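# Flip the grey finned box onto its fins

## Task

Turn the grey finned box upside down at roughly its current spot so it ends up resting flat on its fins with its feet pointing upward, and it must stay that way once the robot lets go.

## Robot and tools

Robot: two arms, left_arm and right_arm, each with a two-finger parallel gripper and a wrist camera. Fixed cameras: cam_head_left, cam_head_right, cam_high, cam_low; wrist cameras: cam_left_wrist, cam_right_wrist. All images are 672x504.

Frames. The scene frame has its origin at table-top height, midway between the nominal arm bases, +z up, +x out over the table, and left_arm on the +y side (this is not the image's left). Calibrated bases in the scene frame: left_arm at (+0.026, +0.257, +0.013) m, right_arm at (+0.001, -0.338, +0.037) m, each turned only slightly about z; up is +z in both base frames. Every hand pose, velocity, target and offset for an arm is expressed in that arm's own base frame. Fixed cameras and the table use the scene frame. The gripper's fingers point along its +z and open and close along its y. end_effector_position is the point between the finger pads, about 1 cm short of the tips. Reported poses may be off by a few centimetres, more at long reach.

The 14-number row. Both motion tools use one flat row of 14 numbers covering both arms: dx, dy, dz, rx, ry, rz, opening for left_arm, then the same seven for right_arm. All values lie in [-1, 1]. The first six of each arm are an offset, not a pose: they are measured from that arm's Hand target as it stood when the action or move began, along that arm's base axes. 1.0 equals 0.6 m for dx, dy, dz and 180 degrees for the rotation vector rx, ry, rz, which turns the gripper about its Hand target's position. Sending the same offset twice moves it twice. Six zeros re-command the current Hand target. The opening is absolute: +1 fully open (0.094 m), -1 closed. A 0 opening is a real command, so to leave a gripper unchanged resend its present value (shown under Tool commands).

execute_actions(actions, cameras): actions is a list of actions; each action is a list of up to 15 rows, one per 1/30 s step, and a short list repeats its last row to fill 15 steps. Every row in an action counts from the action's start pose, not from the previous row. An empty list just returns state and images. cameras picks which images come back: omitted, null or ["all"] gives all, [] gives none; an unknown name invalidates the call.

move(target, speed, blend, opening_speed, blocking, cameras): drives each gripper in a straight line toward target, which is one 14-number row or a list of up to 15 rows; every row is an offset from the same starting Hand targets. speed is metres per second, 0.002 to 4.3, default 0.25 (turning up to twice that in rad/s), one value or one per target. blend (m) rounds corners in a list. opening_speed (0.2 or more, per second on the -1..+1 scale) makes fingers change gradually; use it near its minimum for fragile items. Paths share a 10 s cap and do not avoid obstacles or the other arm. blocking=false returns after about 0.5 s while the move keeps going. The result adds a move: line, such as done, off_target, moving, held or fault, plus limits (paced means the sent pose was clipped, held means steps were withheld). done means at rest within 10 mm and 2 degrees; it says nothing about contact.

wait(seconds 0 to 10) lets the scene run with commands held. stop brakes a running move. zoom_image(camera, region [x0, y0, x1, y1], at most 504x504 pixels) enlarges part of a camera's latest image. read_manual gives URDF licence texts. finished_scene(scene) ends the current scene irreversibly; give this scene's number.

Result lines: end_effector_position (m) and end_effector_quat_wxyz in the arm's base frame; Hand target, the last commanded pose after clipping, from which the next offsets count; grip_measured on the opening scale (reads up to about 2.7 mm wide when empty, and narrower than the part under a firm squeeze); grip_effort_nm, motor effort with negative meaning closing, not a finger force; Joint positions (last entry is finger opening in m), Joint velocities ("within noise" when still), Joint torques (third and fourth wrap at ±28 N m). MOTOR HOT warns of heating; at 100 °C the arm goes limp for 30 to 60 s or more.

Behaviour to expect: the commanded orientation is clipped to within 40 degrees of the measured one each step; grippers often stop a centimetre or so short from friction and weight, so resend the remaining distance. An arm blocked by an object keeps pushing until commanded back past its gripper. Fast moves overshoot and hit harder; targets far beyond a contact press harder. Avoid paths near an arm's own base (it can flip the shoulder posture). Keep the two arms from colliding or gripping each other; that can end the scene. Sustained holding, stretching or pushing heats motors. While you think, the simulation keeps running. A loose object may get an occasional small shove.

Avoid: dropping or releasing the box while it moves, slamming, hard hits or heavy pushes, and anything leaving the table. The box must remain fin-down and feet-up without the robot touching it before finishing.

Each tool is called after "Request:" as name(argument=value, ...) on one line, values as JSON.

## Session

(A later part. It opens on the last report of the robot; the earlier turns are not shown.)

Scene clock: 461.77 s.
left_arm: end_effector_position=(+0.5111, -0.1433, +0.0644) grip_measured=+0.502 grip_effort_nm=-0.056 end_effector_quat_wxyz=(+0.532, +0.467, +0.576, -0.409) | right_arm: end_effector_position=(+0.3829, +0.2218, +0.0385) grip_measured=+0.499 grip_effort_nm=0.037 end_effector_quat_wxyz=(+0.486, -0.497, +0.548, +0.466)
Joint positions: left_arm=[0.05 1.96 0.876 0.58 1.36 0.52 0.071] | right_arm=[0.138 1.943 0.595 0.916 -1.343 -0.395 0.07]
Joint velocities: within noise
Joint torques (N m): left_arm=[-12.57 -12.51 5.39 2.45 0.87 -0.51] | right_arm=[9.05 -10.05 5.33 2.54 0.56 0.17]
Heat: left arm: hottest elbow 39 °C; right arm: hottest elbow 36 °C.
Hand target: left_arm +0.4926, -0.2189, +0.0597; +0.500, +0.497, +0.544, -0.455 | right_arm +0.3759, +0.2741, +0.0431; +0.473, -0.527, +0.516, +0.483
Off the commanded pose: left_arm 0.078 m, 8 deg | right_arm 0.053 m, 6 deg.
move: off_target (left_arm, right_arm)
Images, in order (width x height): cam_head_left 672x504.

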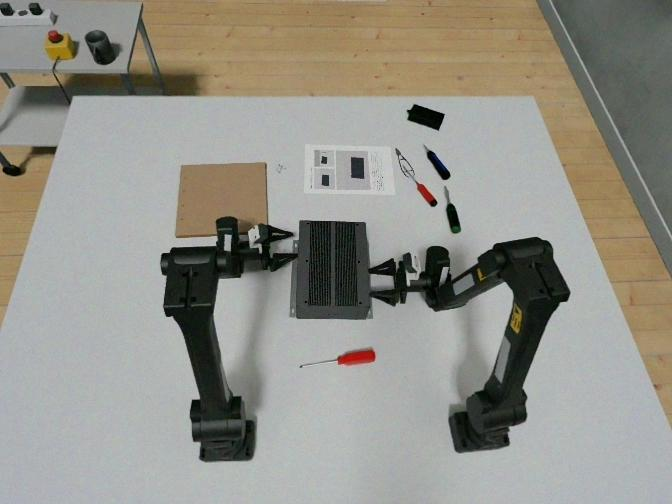

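Request:
move(target=[[0.0,0.125,0,0,0,0,0.5,0,-0.13,0,0,0,0,0.5],[-0.108,0.13,-0.034,0,0,0,0.5,0.128,-0.15,-0.043,0,0,0,0.5],[-0.108,0.03,-0.034,0,0,0,0.5,0.128,-0.03,-0.043,0,0,0,0.5],[-0.108,-0.05,-0.034,0,0,0,0.5,0.128,0.06,-0.043,0,0,0,0.5]], speed=[0.2,0.2,0.1,0.08], cameras=["cam_head_left","cam_low"])

Request:
zoom_image(camera="cam_head_left", region=[250, 200, 430, 340])

Scene clock: 483.43 s.
left_arm: end_effector_position=(+0.4465, -0.1408, +0.0372) grip_measured=+0.501 grip_effort_nm=-0.032 end_effector_quat_wxyz=(+0.537, +0.446, +0.595, -0.398) | right_arm: end_effector_position=(+0.4604, +0.2158, +0.0107) grip_measured=+0.499 grip_effort_nm=0.032 end_effector_quat_wxyz=(+0.490, -0.479, +0.560, +0.466)
Joint positions: left_arm=[0.059 1.961 0.661 0.864 1.316 0.428 0.071] | right_arm=[0.103 2.104 0.81 0.893 -1.348 -0.34 0.07]
Joint velocities: within noise
Joint torques (N m): left_arm=[-19.02 -11.11 4.78 2.91 0.31 -0.64] | right_arm=[13.98 -13.33 6.41 2.63 1.75 0.14]
Heat: left arm: hottest elbow 39 °C; right arm: hottest elbow 36 °C.
Hand target: left_arm +0.4277, -0.2489, +0.0394; +0.500, +0.497, +0.544, -0.455 | right_arm +0.4528, +0.3100, +0.0172; +0.473, -0.527, +0.516, +0.482
Off the commanded pose: left_arm 0.110 m, 11 deg | right_arm 0.095 m, 8 deg.
move: off_target (left_arm, right_arm)
Images, in order (width x height): cam_head_left 672x504, cam_low 672x504.

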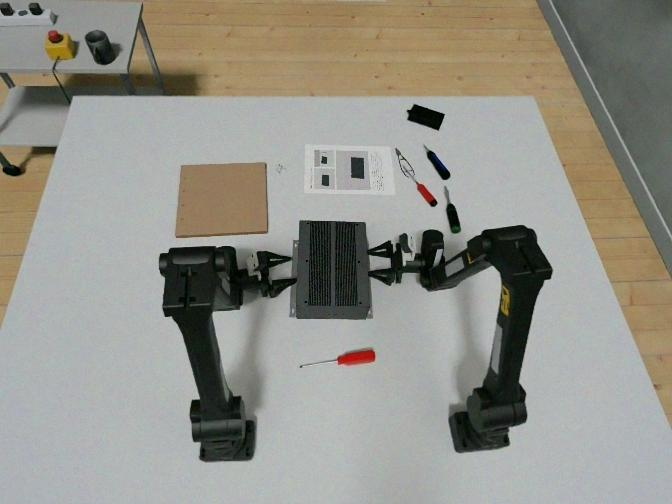

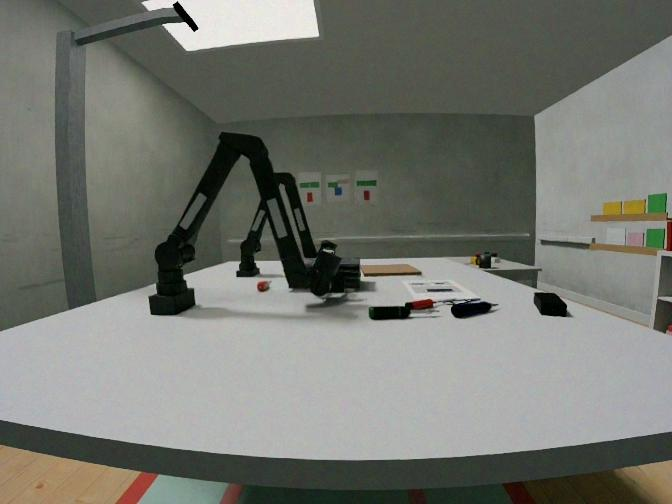

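Scaled by 2.800.

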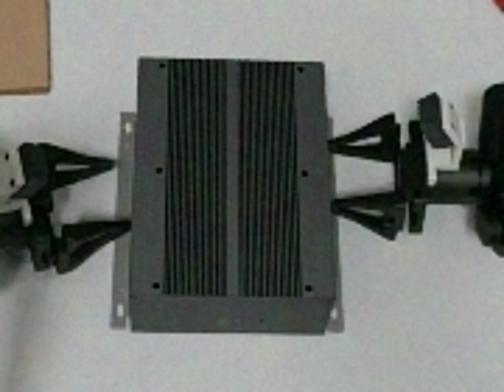

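Request:
move(target=[[0.0,0.095,0,0,0,-0.07,0.5,0,0,0,0,0,0.0,0.5],[0.01,0.0,0.0,0,0,-0.07,0.5,0,0,0,0,0,0.0,0.5]], speed=[0.15,0.1], cameras=["cam_head_left","cam_left_wrist"])

Request:
zoom_image(camera="cam_head_left", region=[250, 200, 430, 340])

Scene clock: 494.80 s.
left_arm: end_effector_position=(+0.4400, -0.1492, +0.0458) grip_measured=+0.501 grip_effort_nm=-0.017 end_effector_quat_wxyz=(+0.509, +0.480, +0.524, -0.486) | right_arm: end_effector_position=(+0.4611, +0.2155, +0.0106) grip_measured=+0.499 grip_effort_nm=0.037 end_effector_quat_wxyz=(+0.492, -0.476, +0.563, +0.463)
Joint positions: left_arm=[0.053 1.983 0.773 0.554 1.554 0.635 0.07] | right_arm=[0.103 2.106 0.806 0.916 -1.338 -0.323 0.07]
Joint velocities: within noise
Joint torques (N m): left_arm=[-18.2 -11.58 6.6 1.28 -1.43 -0.01] | right_arm=[14.04 -13.68 6.57 2.69 1.4 0.14]
Heat: left arm: hottest elbow 38 °C; right arm: hottest elbow 36 °C.
Hand target: left_arm +0.4337, -0.2490, +0.0395; +0.447, +0.554, +0.486, -0.507 | right_arm +0.4528, +0.3100, +0.0172; +0.473, -0.527, +0.516, +0.482
Off the commanded pose: left_arm 0.100 m, 12 deg | right_arm 0.095 m, 9 deg.
move: off_target (left_arm, right_arm)
Images, in order (width x height): cam_head_left 672x504, cam_left_wrist 672x504.

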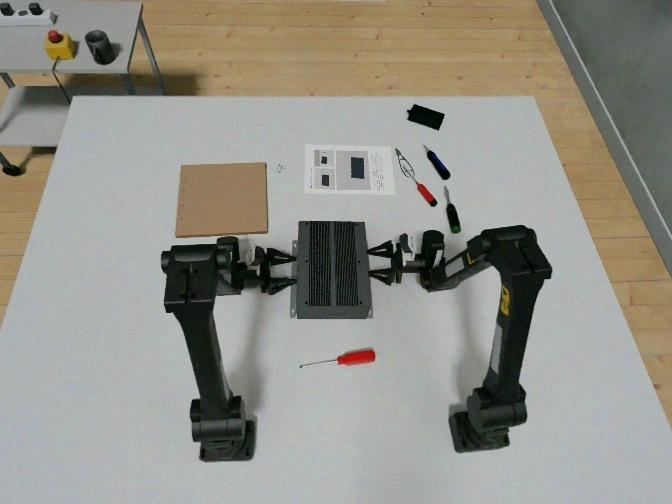

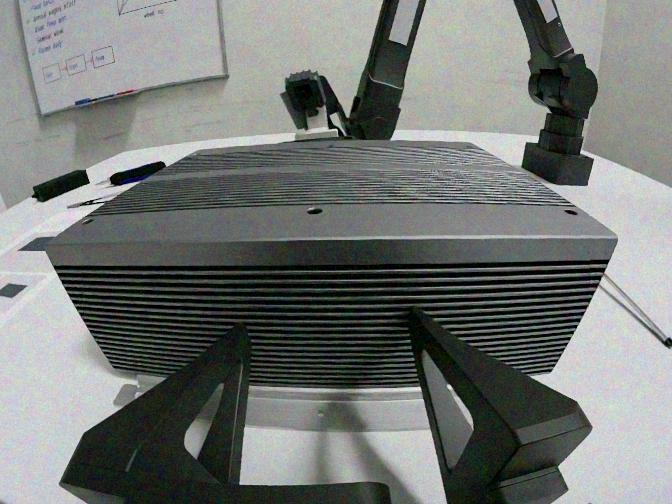

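Scaled by 2.800.

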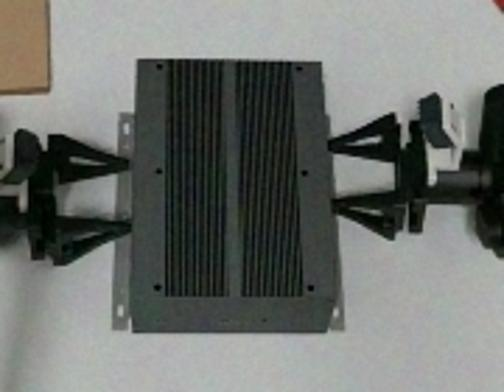

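Request:
move(target=[[0.0,-0.04,0,0,0,0,0.5,0,0.05,0,0,0,0.0,0.5],[0.0,-0.04,0.15,0,0,0,0.5,0,0.05,0.16,0,0,0.0,0.5]], speed=0.08, cameras=["cam_head_left","cam_left_wrist","cam_high"])

Request:
zoom_image(camera="cam_high", region=[140, 200, 400, 440])

Scene clock: 502.90 s.
left_arm: end_effector_position=(+0.4245, -0.2630, +0.1197) grip_measured=+0.500 grip_effort_nm=-0.002 end_effector_quat_wxyz=(+0.444, +0.545, +0.497, -0.508) | right_arm: end_effector_position=(+0.4449, +0.3372, +0.1117) grip_measured=+0.499 grip_effort_nm=0.051 end_effector_quat_wxyz=(-0.474, +0.528, -0.516, -0.480)
Joint positions: left_arm=[-0.205 1.776 0.868 0.135 1.444 0.748 0.07] | right_arm=[0.356 1.883 0.874 0.743 -1.222 -0.256 0.07]
Joint velocities: within noise
Joint torques (N m): left_arm=[-2.26 -12.28 9.06 1.2 0.51 -0.26] | right_arm=[-1.2 -12.34 6.97 1.31 -0.41 0.09]
Heat: left arm: hottest elbow 38 °C; right arm: hottest elbow 36 °C.
Hand target: left_arm +0.4337, -0.2730, +0.1293; +0.447, +0.554, +0.487, -0.507 | right_arm +0.4529, +0.3399, +0.1132; -0.473, +0.527, -0.516, -0.482
Off the commanded pose: left_arm 0.017 m, 2 deg | right_arm 0.008 m, 0 deg.
move: off_target (left_arm)
Images, in order (width x height): cam_head_left 672x504, cam_high 672x504, cam_left_wrist 672x504.

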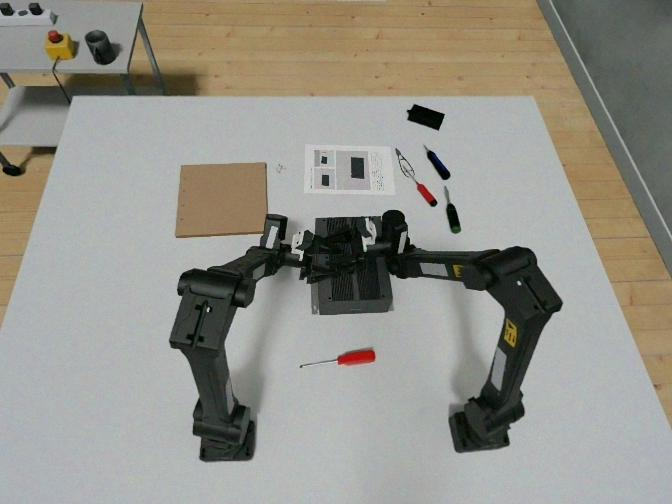

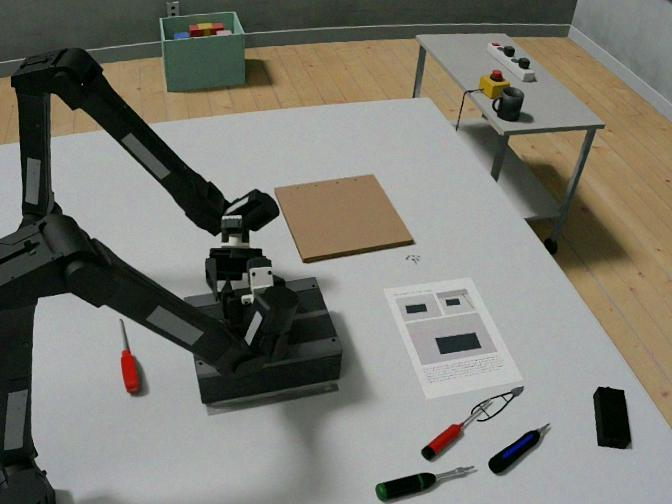

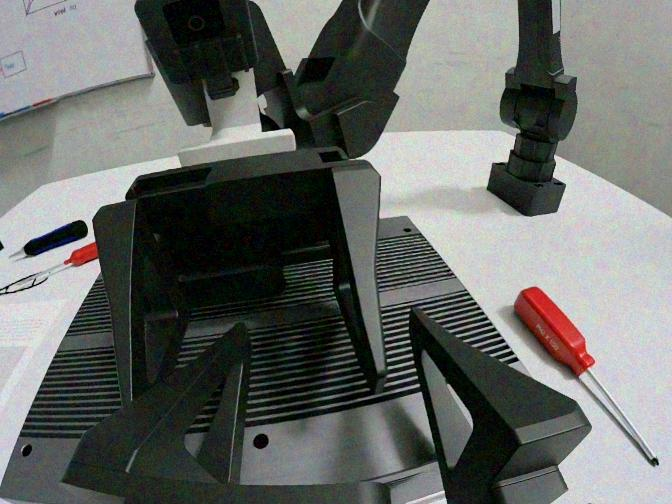

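Scaled by 1.938.

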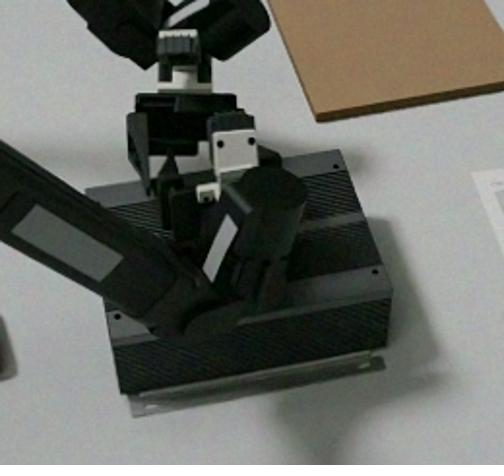

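Request:
move(target=[[0,0.25,0.0,0,0,0.03,0.5,0,-0.27,0.0,0,0,0.0,0.5],[0,0.35,0.2,0,0,0.03,0.5,0,-0.4,0.2,0,0,0.0,0.5]], speed=0.15)

Request:
zoom_image(camera="cam_low", region=[280, 240, 380, 310])

Request:
zoom_image(camera="cam_high", region=[140, 220, 380, 440])

Scene clock: 558.53 s.
left_arm: end_effector_position=(+0.4228, -0.0698, +0.2312) grip_measured=+0.500 grip_effort_nm=-0.002 end_effector_quat_wxyz=(+0.548, +0.423, +0.573, -0.439) | right_arm: end_effector_position=(+0.4513, +0.1064, +0.2282) grip_measured=+0.499 grip_effort_nm=0.056 end_effector_quat_wxyz=(+0.535, -0.464, +0.533, +0.464)
Joint positions: left_arm=[0.25 1.434 0.821 -0.374 1.555 0.948 0.07] | right_arm=[-0.147 1.54 0.817 0.299 -1.578 -0.427 0.07]
Joint velocities: within noise
Joint torques (N m): left_arm=[-0.09 -9.52 10.93 0.99 0.74 -0.06] | right_arm=[-2.26 -11.16 6.8 1.48 -0.48 0.03]
Heat: left arm: hottest elbow 42 °C; right arm: hottest elbow 37 °C.
Hand target: left_arm +0.4337, -0.0630, +0.2494; +0.470, +0.531, +0.512, -0.485 | right_arm +0.4528, +0.1000, +0.2331; +0.473, -0.527, +0.516, +0.483
Off the commanded pose: left_arm 0.022 m, 18 deg | right_arm 0.008 m, 11 deg.
joint sent to its limit (left arm) — joint 5 (wrist yaw), upper limit. The joint targets are off in orientation, not in position.
joint sent to its limit (right arm) — joint 5 (wrist yaw), lower limit. The joint targets are off in orientation, not in position.
move: off_target (left_arm, right_arm)

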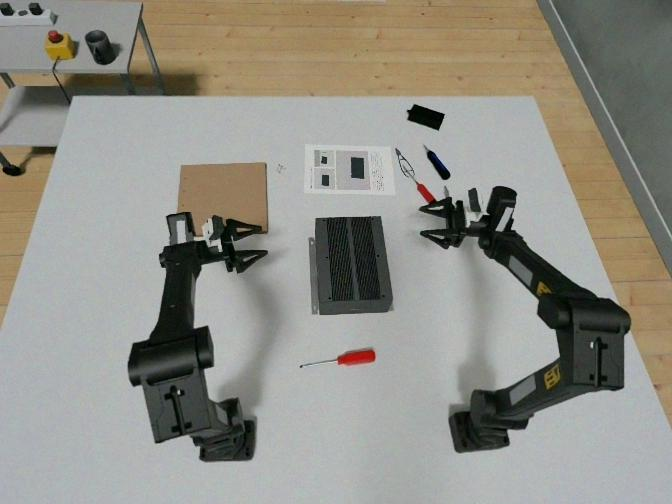

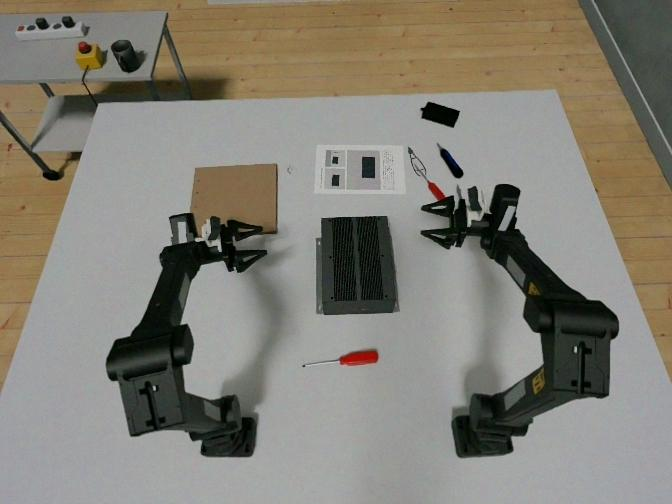

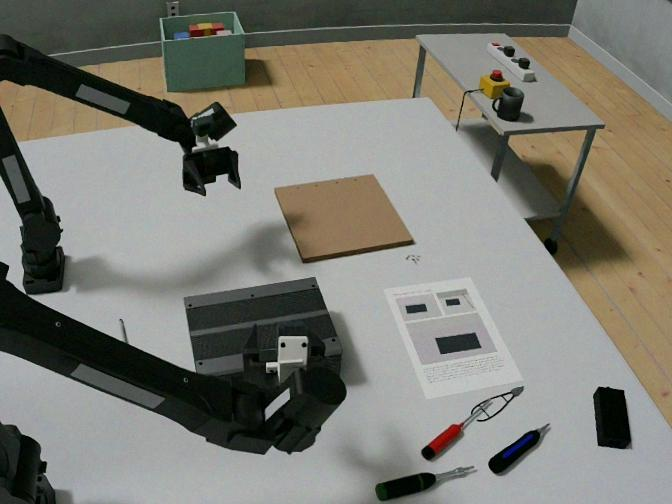

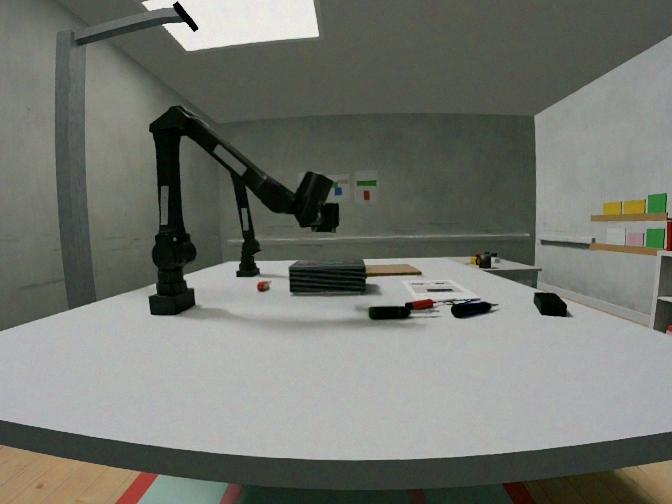

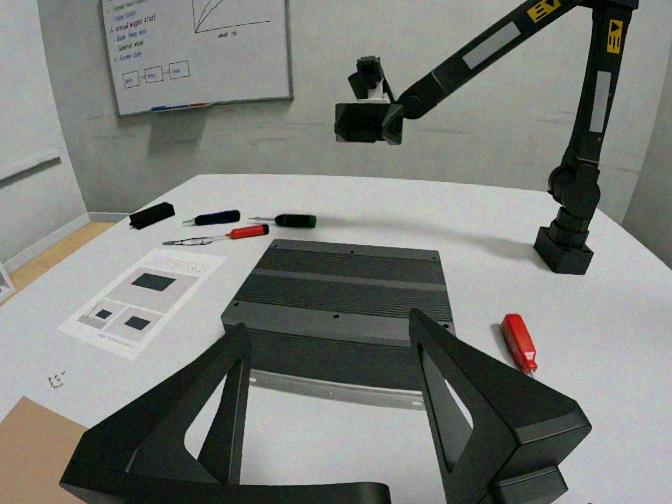

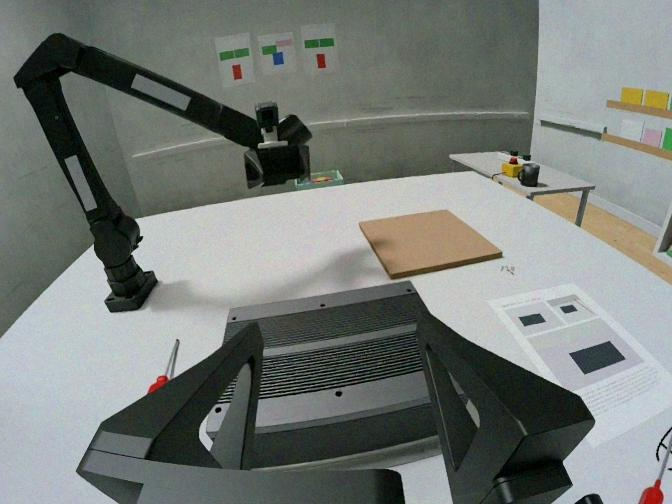

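Scaled by 5.040.

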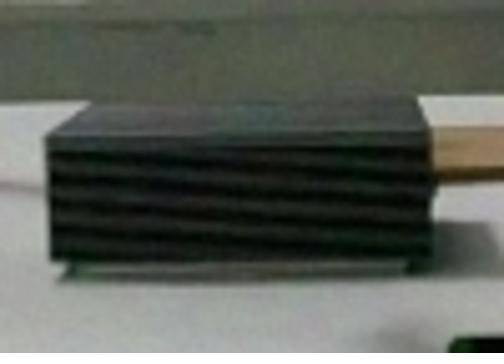

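Scaled by 2.100.

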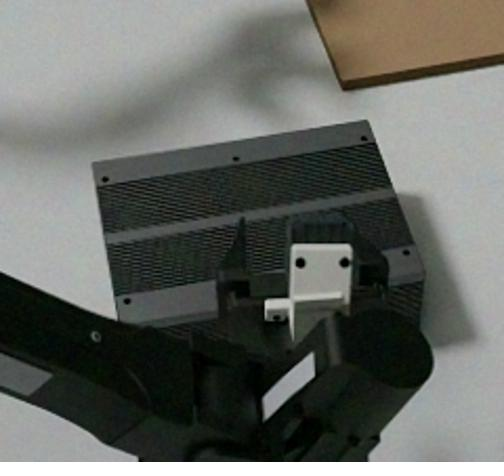

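Request:
move(target=[[0,0,0.0,0,0,0,1,-0.333,0,-0.05,-0.416,-0.285,-0.255,1],[0,0,0,0,0,0,1,-0.342,0.30,-0.25,-0.416,-0.285,-0.255,1]], speed=0.3)

Scene clock: 622.20 s.
left_arm: end_effector_position=(+0.4228, -0.0696, +0.2349) grip_measured=+0.997 grip_effort_nm=0.154 end_effector_quat_wxyz=(+0.550, +0.426, +0.571, -0.437) | right_arm: end_effector_position=(+0.2389, +0.2655, +0.0729) grip_measured=+0.998 grip_effort_nm=0.071 end_effector_quat_wxyz=(-0.353, +0.626, -0.591, +0.367)
Joint positions: left_arm=[0.251 1.434 0.842 -0.461 1.555 1.024 0.094] | right_arm=[1.25 1.333 0.45 -0.156 0.978 -0.667 0.094]
Joint velocities: within noise
Joint torques (N m): left_arm=[-0.09 -9.05 10.78 0.83 0.77 -0.08] | right_arm=[-0.97 -4.95 8.36 1.8 0.64 0.17]
Heat: left arm: hottest elbow 44 °C; right arm: hottest elbow 37 °C.
Hand target: left_arm +0.4337, -0.0629, +0.2494; +0.470, +0.531, +0.512, -0.485 | right_arm +0.2476, +0.2801, +0.0832; -0.368, +0.611, -0.601, +0.362
Off the commanded pose: left_arm 0.019 m, 17 deg | right_arm 0.020 m, 3 deg.
joint sent to its limit (left arm) — joint 5 (wrist yaw), upper limit. The joint targets are off in orientation, not in position.
move: off_target (left_arm, right_arm)

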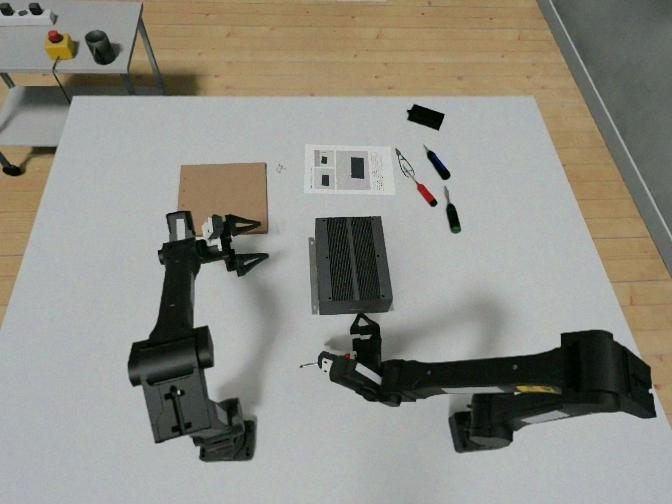

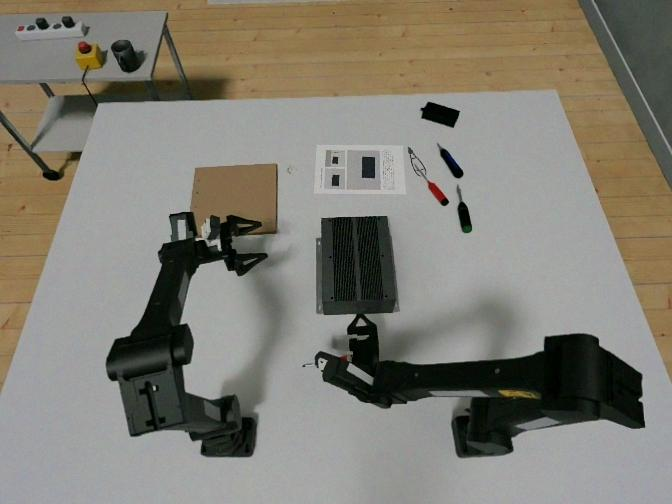

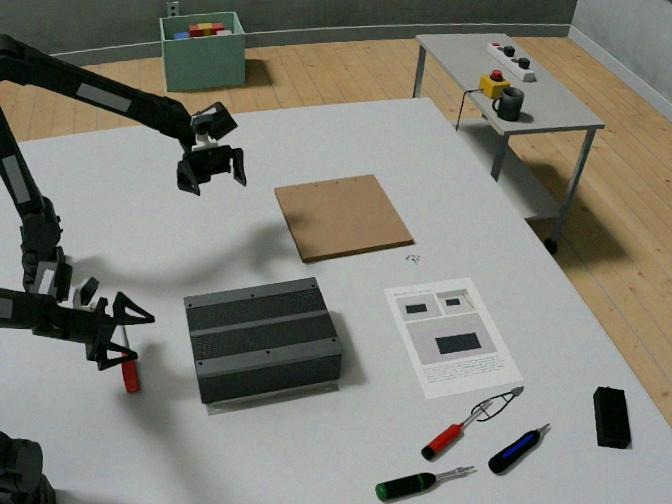

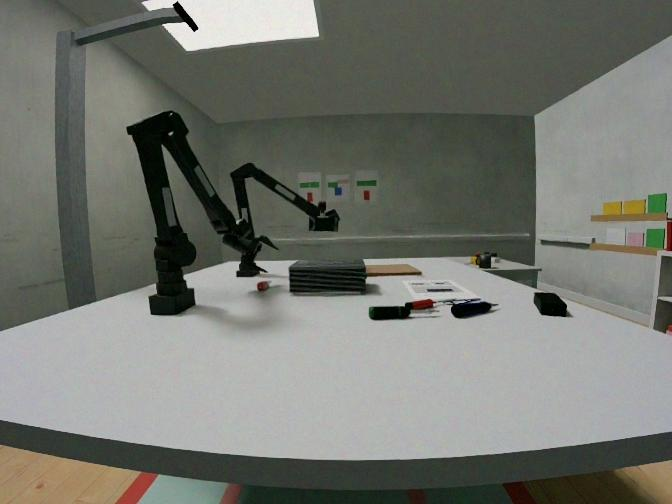

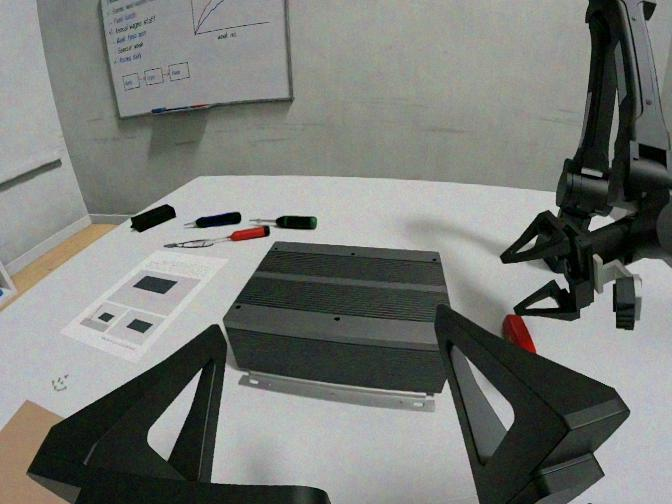

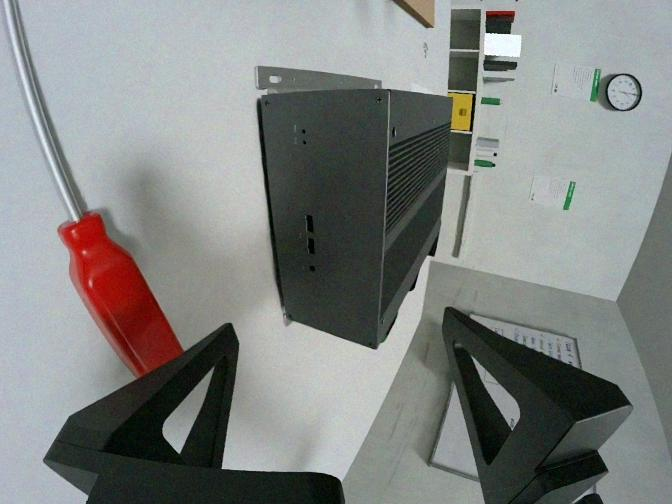

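Request:
zoom_image(camera="cam_right_wrist", region=[200, 40, 460, 380])

Scaled by 1.482 from the camera's 672x504 image, which has a finer 960x720 frame.

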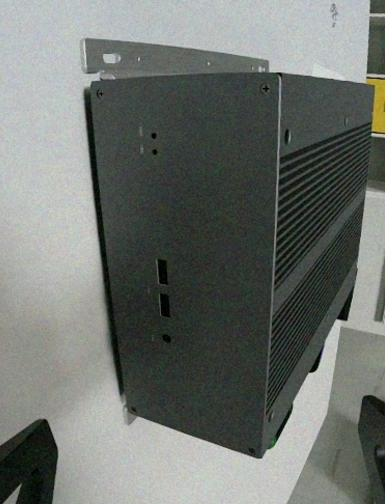

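Request:
move(target=[[0,0,0.0,0,0,0,1,0.1,0.01,-0.07,0,0,0,1],[0,0,0,0,0,0,1,0.12,0.01,-0.092,0,0,0,1]], speed=0.12, cameras=["cam_right_wrist","cam_high"])

Request:
zoom_image(camera="cam_right_wrist", region=[100, 40, 460, 400])

Scene clock: 646.30 s.
left_arm: end_effector_position=(+0.4225, -0.0697, +0.2357) grip_measured=+0.997 grip_effort_nm=0.159 end_effector_quat_wxyz=(+0.550, +0.427, +0.570, -0.436) | right_arm: end_effector_position=(+0.3084, +0.2768, +0.0243) grip_measured=+0.999 grip_effort_nm=0.061 end_effector_quat_wxyz=(-0.361, +0.616, -0.599, +0.363)
Joint positions: left_arm=[0.251 1.434 0.847 -0.489 1.555 1.048 0.094] | right_arm=[1.053 1.61 0.476 0.314 0.862 -0.905 0.094]
Joint velocities: within noise
Joint torques (N m): left_arm=[-0.15 -8.82 10.77 0.84 0.78 -0.06] | right_arm=[-2.55 -6.65 6.3 2.15 -0.02 -0.1]
Heat: left arm: hottest elbow 47 °C; right arm: hottest elbow 40 °C.
Hand target: left_arm +0.4337, -0.0629, +0.2493; +0.470, +0.531, +0.512, -0.485 | right_arm +0.3196, +0.2860, +0.0278; -0.368, +0.611, -0.601, +0.361
Off the commanded pose: left_arm 0.019 m, 17 deg | right_arm 0.015 m, 1 deg.
joint sent to its limit (left arm) — joint 5 (wrist yaw), upper limit. The joint targets are off in orientation, not in position.
move: off_target (left_arm, right_arm)
Images, in order (width x height): cam_high 672x504, cam_right_wrist 672x504.

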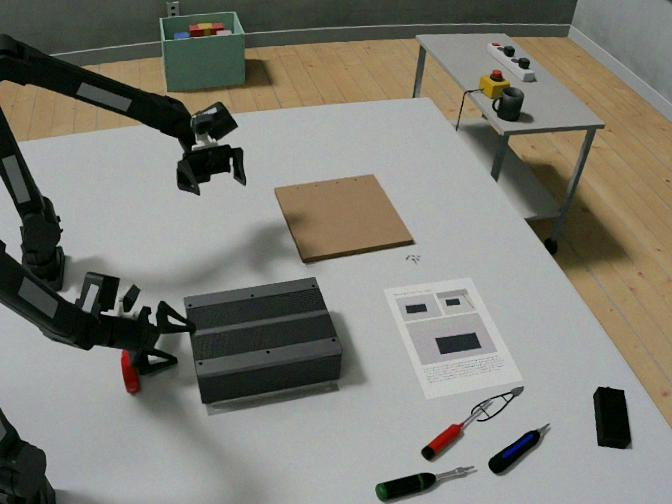

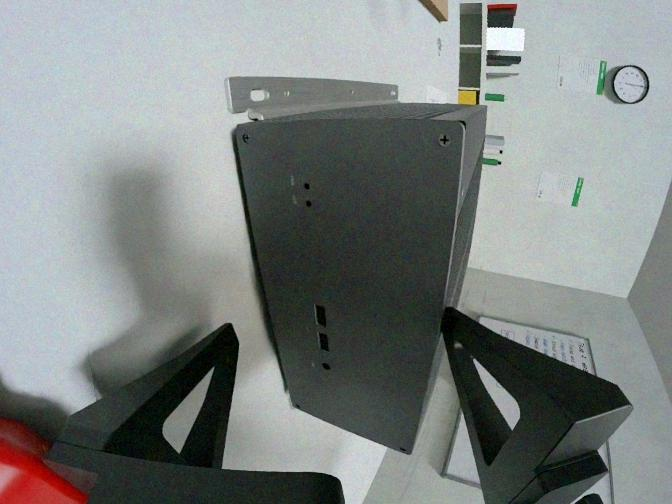

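Scaled by 1.400 from the camera's 672x504 image, which has a finer 960x720 frame.

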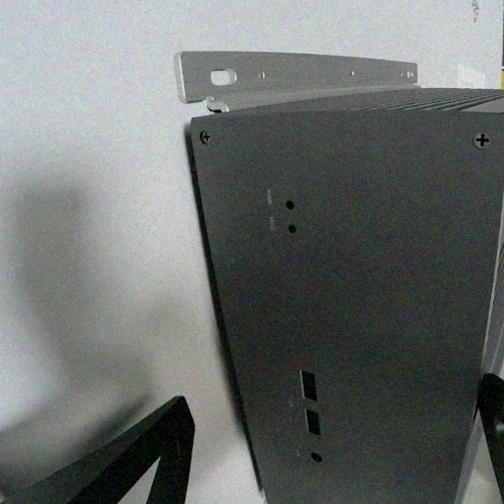

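Request:
move(target=[[0,0,0.0,0,0,0,1,-0.01,0.0,-0.018,0,0,0,1],[0,0,0,0,0,0,1,0.085,0.0,-0.018,0,0,0,1]], speed=0.05, cameras=["cam_right_wrist","cam_high"])

Request:
zoom_image(camera="cam_right_wrist", region=[100, 40, 460, 400])

Request:
zoom_image(camera="cam_high", region=[80, 240, 300, 420])

Scene clock: 664.90 s.
left_arm: end_effector_position=(+0.4222, -0.0698, +0.2373) grip_measured=+0.997 grip_effort_nm=0.154 end_effector_quat_wxyz=(+0.551, +0.428, +0.569, -0.435) | right_arm: end_effector_position=(+0.3415, +0.2857, +0.0236) grip_measured=+0.999 grip_effort_nm=0.032 end_effector_quat_wxyz=(-0.377, +0.612, -0.596, +0.357)
Joint positions: left_arm=[0.251 1.434 0.855 -0.526 1.555 1.081 0.094] | right_arm=[0.977 1.669 0.517 0.432 0.796 -0.996 0.094]
Joint velocities: within noise
Joint torques (N m): left_arm=[-0.26 -8.64 10.8 0.76 0.79 -0.07] | right_arm=[-6.36 -5.07 7.71 2.22 -1.1 -0.41]
Heat: left arm: hottest elbow 48 °C; right arm: hottest elbow 39 °C.
Hand target: left_arm +0.4337, -0.0629, +0.2494; +0.470, +0.531, +0.512, -0.485 | right_arm +0.3707, +0.2860, +0.0172; -0.368, +0.611, -0.601, +0.362
Off the commanded pose: left_arm 0.018 m, 17 deg | right_arm 0.030 m, 1 deg.
joint sent to its limit (left arm) — joint 5 (wrist yaw), upper limit. The joint targets are off in orientation, not in position.
move: off_target (left_arm, right_arm)
Images, in order (width x height): cam_high 672x504, cam_right_wrist 672x504.

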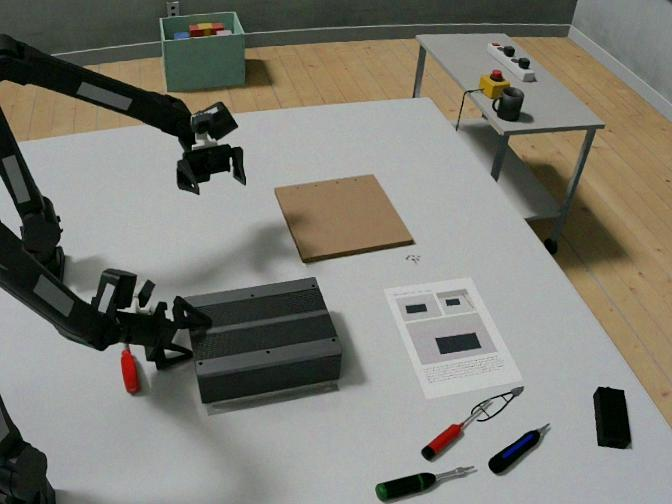

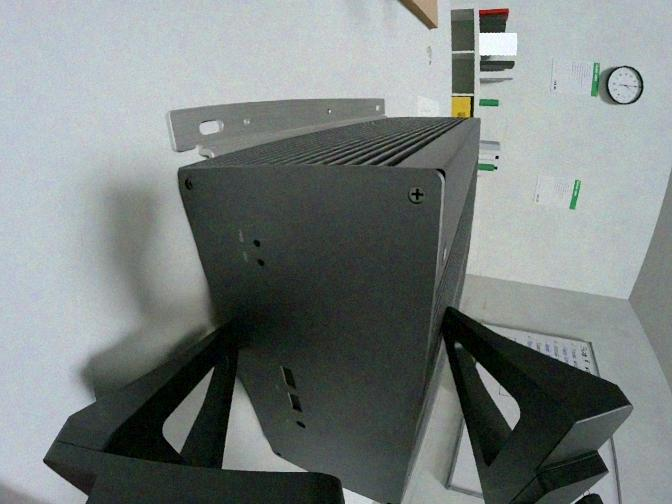

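Scaled by 1.400 from the camera's 672x504 image, which has a finer 960x720 frame.

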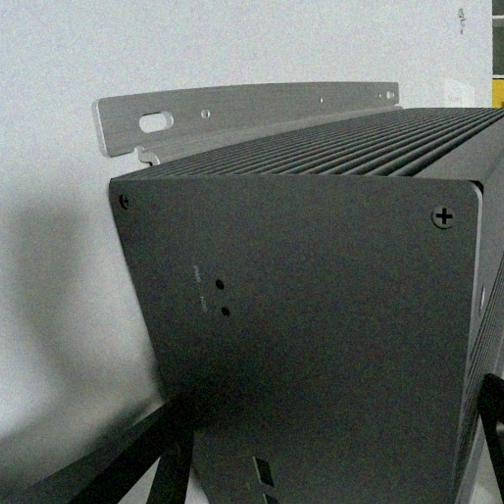

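Scaled by 2.291.

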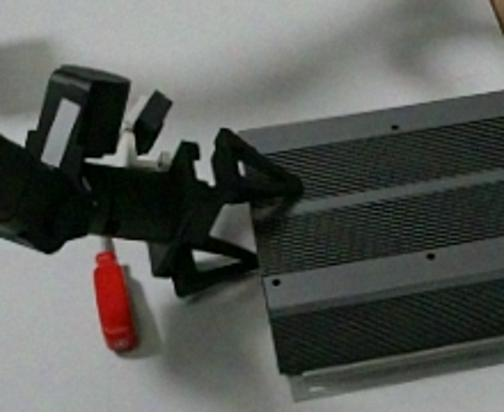

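Request:
move(target=[[0,0,0.0,0,0,0,1,-0.07,0.0,-0.005,0,0,0,1],[0,0,0.0,0,0,0,1,-0.06,0.0,-0.035,0,0,0,1],[0,0,0,0,0,0,1,0.02,0.0,-0.035,0,0,0,1]], speed=0.05, cameras=["cam_right_wrist","cam_high"])

Request:
zoom_image(camera="cam_right_wrist", region=[100, 200, 400, 500])

Request:
zoom_image(camera="cam_high", region=[80, 240, 300, 420])

Scene clock: 676.57 s.
left_arm: end_effector_position=(+0.4216, -0.0699, +0.2391) grip_measured=+0.997 grip_effort_nm=0.154 end_effector_quat_wxyz=(+0.552, +0.429, +0.568, -0.434) | right_arm: end_effector_position=(+0.3407, +0.2856, +0.0212) grip_measured=+1.000 grip_effort_nm=-0.061 end_effector_quat_wxyz=(-0.392, +0.603, -0.594, +0.360)
Joint positions: left_arm=[0.251 1.434 0.865 -0.572 1.555 1.123 0.094] | right_arm=[0.982 1.697 0.501 0.517 0.809 -1.006 0.094]
Joint velocities: within noise
Joint torques (N m): left_arm=[-0.15 -8.18 10.82 0.81 0.81 -0.04] | right_arm=[-7.88 -1.55 8.91 2.14 -2.36 -0.45]
Heat: left arm: hottest elbow 47 °C; right arm: hottest elbow 40 °C.
Hand target: left_arm +0.4337, -0.0630, +0.2494; +0.470, +0.531, +0.512, -0.485 | right_arm +0.3826, +0.2860, -0.0039; -0.368, +0.611, -0.601, +0.362
Off the commanded pose: left_arm 0.017 m, 17 deg | right_arm 0.049 m, 3 deg.
joint sent to its limit (left arm) — joint 5 (wrist yaw), upper limit. The joint targets are off in orientation, not in position.
move: off_target (left_arm, right_arm)
Images, in order (width x height): cam_high 672x504, cam_right_wrist 672x504.

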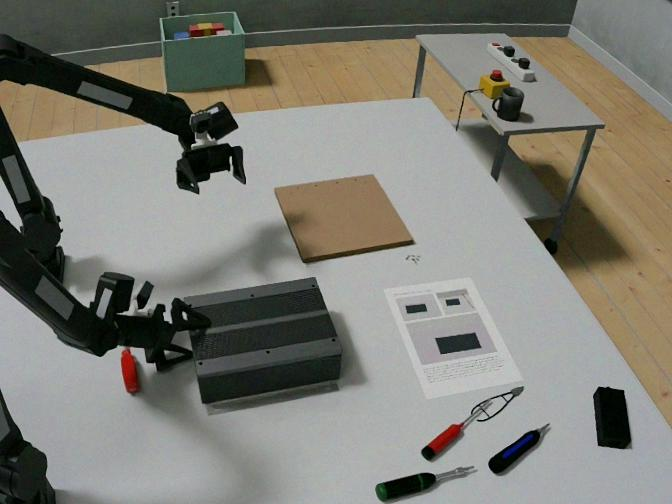

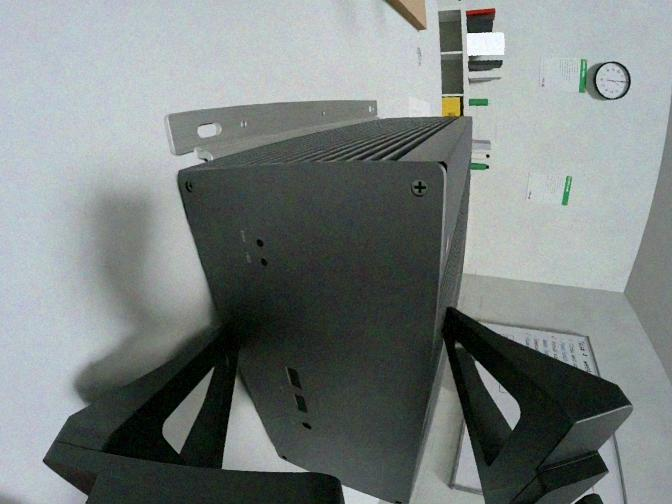

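Scaled by 1.680 from the camera's 672x504 image, which has a finer 960x720 frame.

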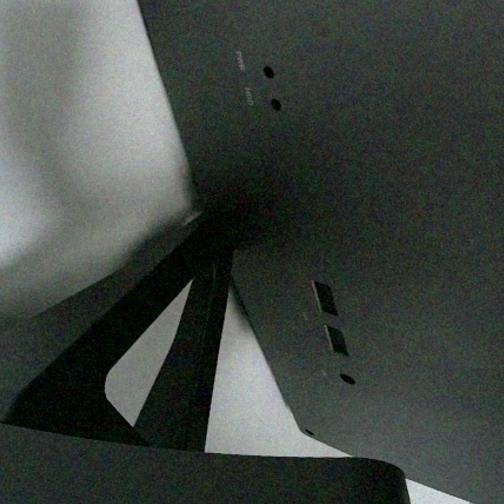

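Scaled by 2.291.

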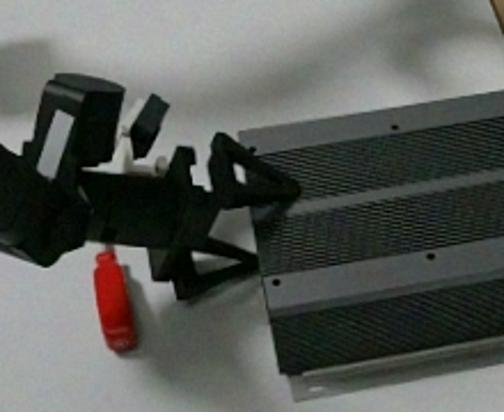

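Request:
move(target=[[0,0,0.0,0,0,0,1,0.02,0.0,0.02,0,0,0,1],[0,0,0,0,0,0,1,0.02,0.0,0.07,0,0,0,1]], speed=0.05, cameras=["cam_right_wrist","cam_high"])

Request:
zoom_image(camera="cam_high", region=[80, 240, 360, 420])

Scene clock: 686.30 s.
left_arm: end_effector_position=(+0.4213, -0.0700, +0.2403) grip_measured=+0.997 grip_effort_nm=0.154 end_effector_quat_wxyz=(+0.552, +0.431, +0.567, -0.433) | right_arm: end_effector_position=(+0.3453, +0.2858, +0.0248) grip_measured=+1.000 grip_effort_nm=-0.139 end_effector_quat_wxyz=(-0.371, +0.631, -0.591, +0.340)
Joint positions: left_arm=[0.251 1.434 0.87 -0.6 1.555 1.148 0.094] | right_arm=[0.952 1.644 0.519 0.401 0.732 -1.027 0.094]
Joint velocities: within noise
Joint torques (N m): left_arm=[-0.15 -7.88 10.8 0.62 0.81 -0.03] | right_arm=[-7.71 -7.59 10.37 1.39 0.05 -0.55]
Heat: left arm: hottest elbow 47 °C; right arm: hottest elbow 40 °C.
Hand target: left_arm +0.4337, -0.0630, +0.2494; +0.470, +0.531, +0.512, -0.485 | right_arm +0.3946, +0.2861, +0.0382; -0.368, +0.611, -0.601, +0.361
Off the commanded pose: left_arm 0.017 m, 17 deg | right_arm 0.051 m, 4 deg.
joint sent to its limit (left arm) — joint 5 (wrist yaw), upper limit. The joint targets are off in orientation, not in position.
move: off_target (left_arm, right_arm)
Images, in order (width x height): cam_high 672x504, cam_right_wrist 672x504.

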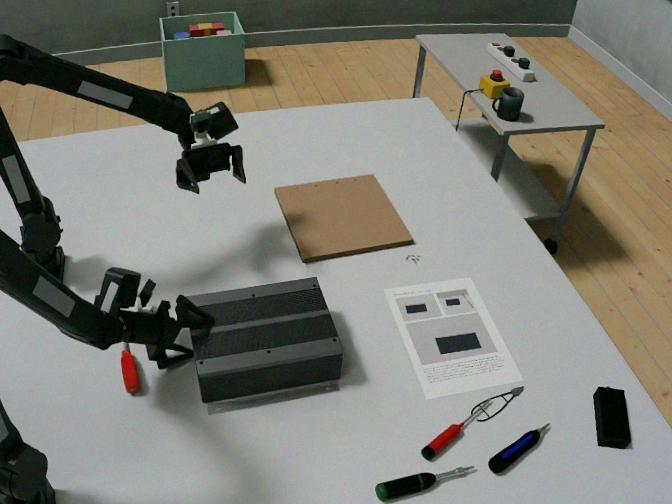

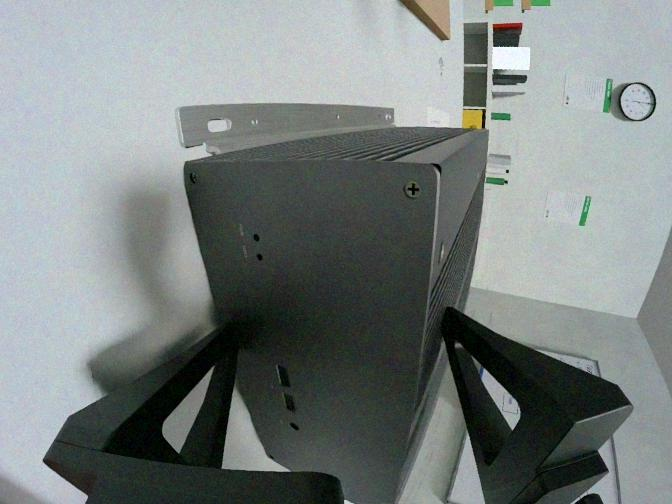

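Scaled by 1.800.

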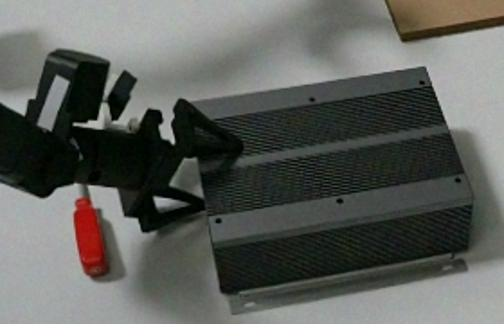

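Request:
move(target=[[0,0,0.0,0,0,0,1,0.0,0.0,0.1,0,0,0,1],[0,0,0,0,0,0,1,0.0,0.0,0.15,0,0,0,1]], speed=0.05, cameras=["cam_right_wrist","cam_high"])

Request:
zoom_image(camera="cam_high", region=[80, 240, 360, 420])

Scene clock: 697.60 s.
left_arm: end_effector_position=(+0.4208, -0.0701, +0.2418) grip_measured=+0.997 grip_effort_nm=0.154 end_effector_quat_wxyz=(+0.553, +0.432, +0.567, -0.432) | right_arm: end_effector_position=(+0.3487, +0.2698, +0.0682) grip_measured=+1.000 grip_effort_nm=-0.134 end_effector_quat_wxyz=(-0.315, +0.662, -0.587, +0.342)
Joint positions: left_arm=[0.251 1.434 0.878 -0.635 1.555 1.18 0.094] | right_arm=[0.912 1.452 0.574 0.045 0.697 -1.057 0.094]
Joint velocities: within noise
Joint torques (N m): left_arm=[-0.15 -7.47 10.76 0.7 0.8 -0.06] | right_arm=[-4.42 -11.75 12.37 2.43 1.67 -0.2]
Heat: left arm: hottest elbow 48 °C; right arm: hottest elbow 41 °C.
Hand target: left_arm +0.4337, -0.0630, +0.2493; +0.470, +0.531, +0.512, -0.485 | right_arm +0.3947, +0.2859, +0.1282; -0.368, +0.611, -0.601, +0.362
Off the commanded pose: left_arm 0.017 m, 17 deg | right_arm 0.077 m, 9 deg.
joint sent to its limit (left arm) — joint 5 (wrist yaw), upper limit. The joint targets are off in orientation, not in position.
move: off_target (left_arm, right_arm)
Images, in order (width x height): cam_high 672x504, cam_right_wrist 672x504.

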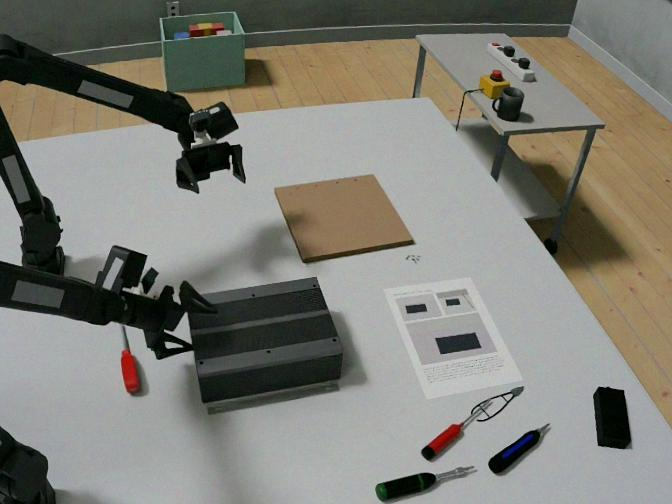

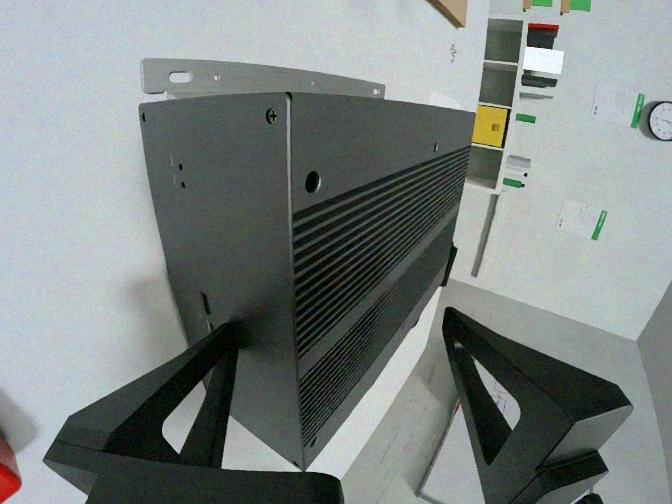

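Scaled by 1.800.

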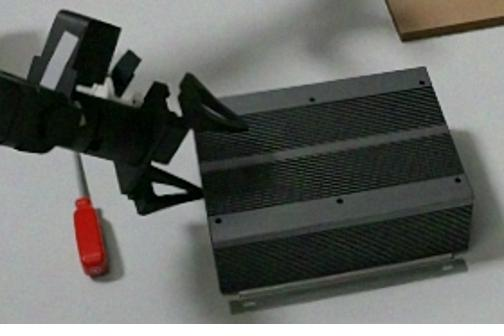

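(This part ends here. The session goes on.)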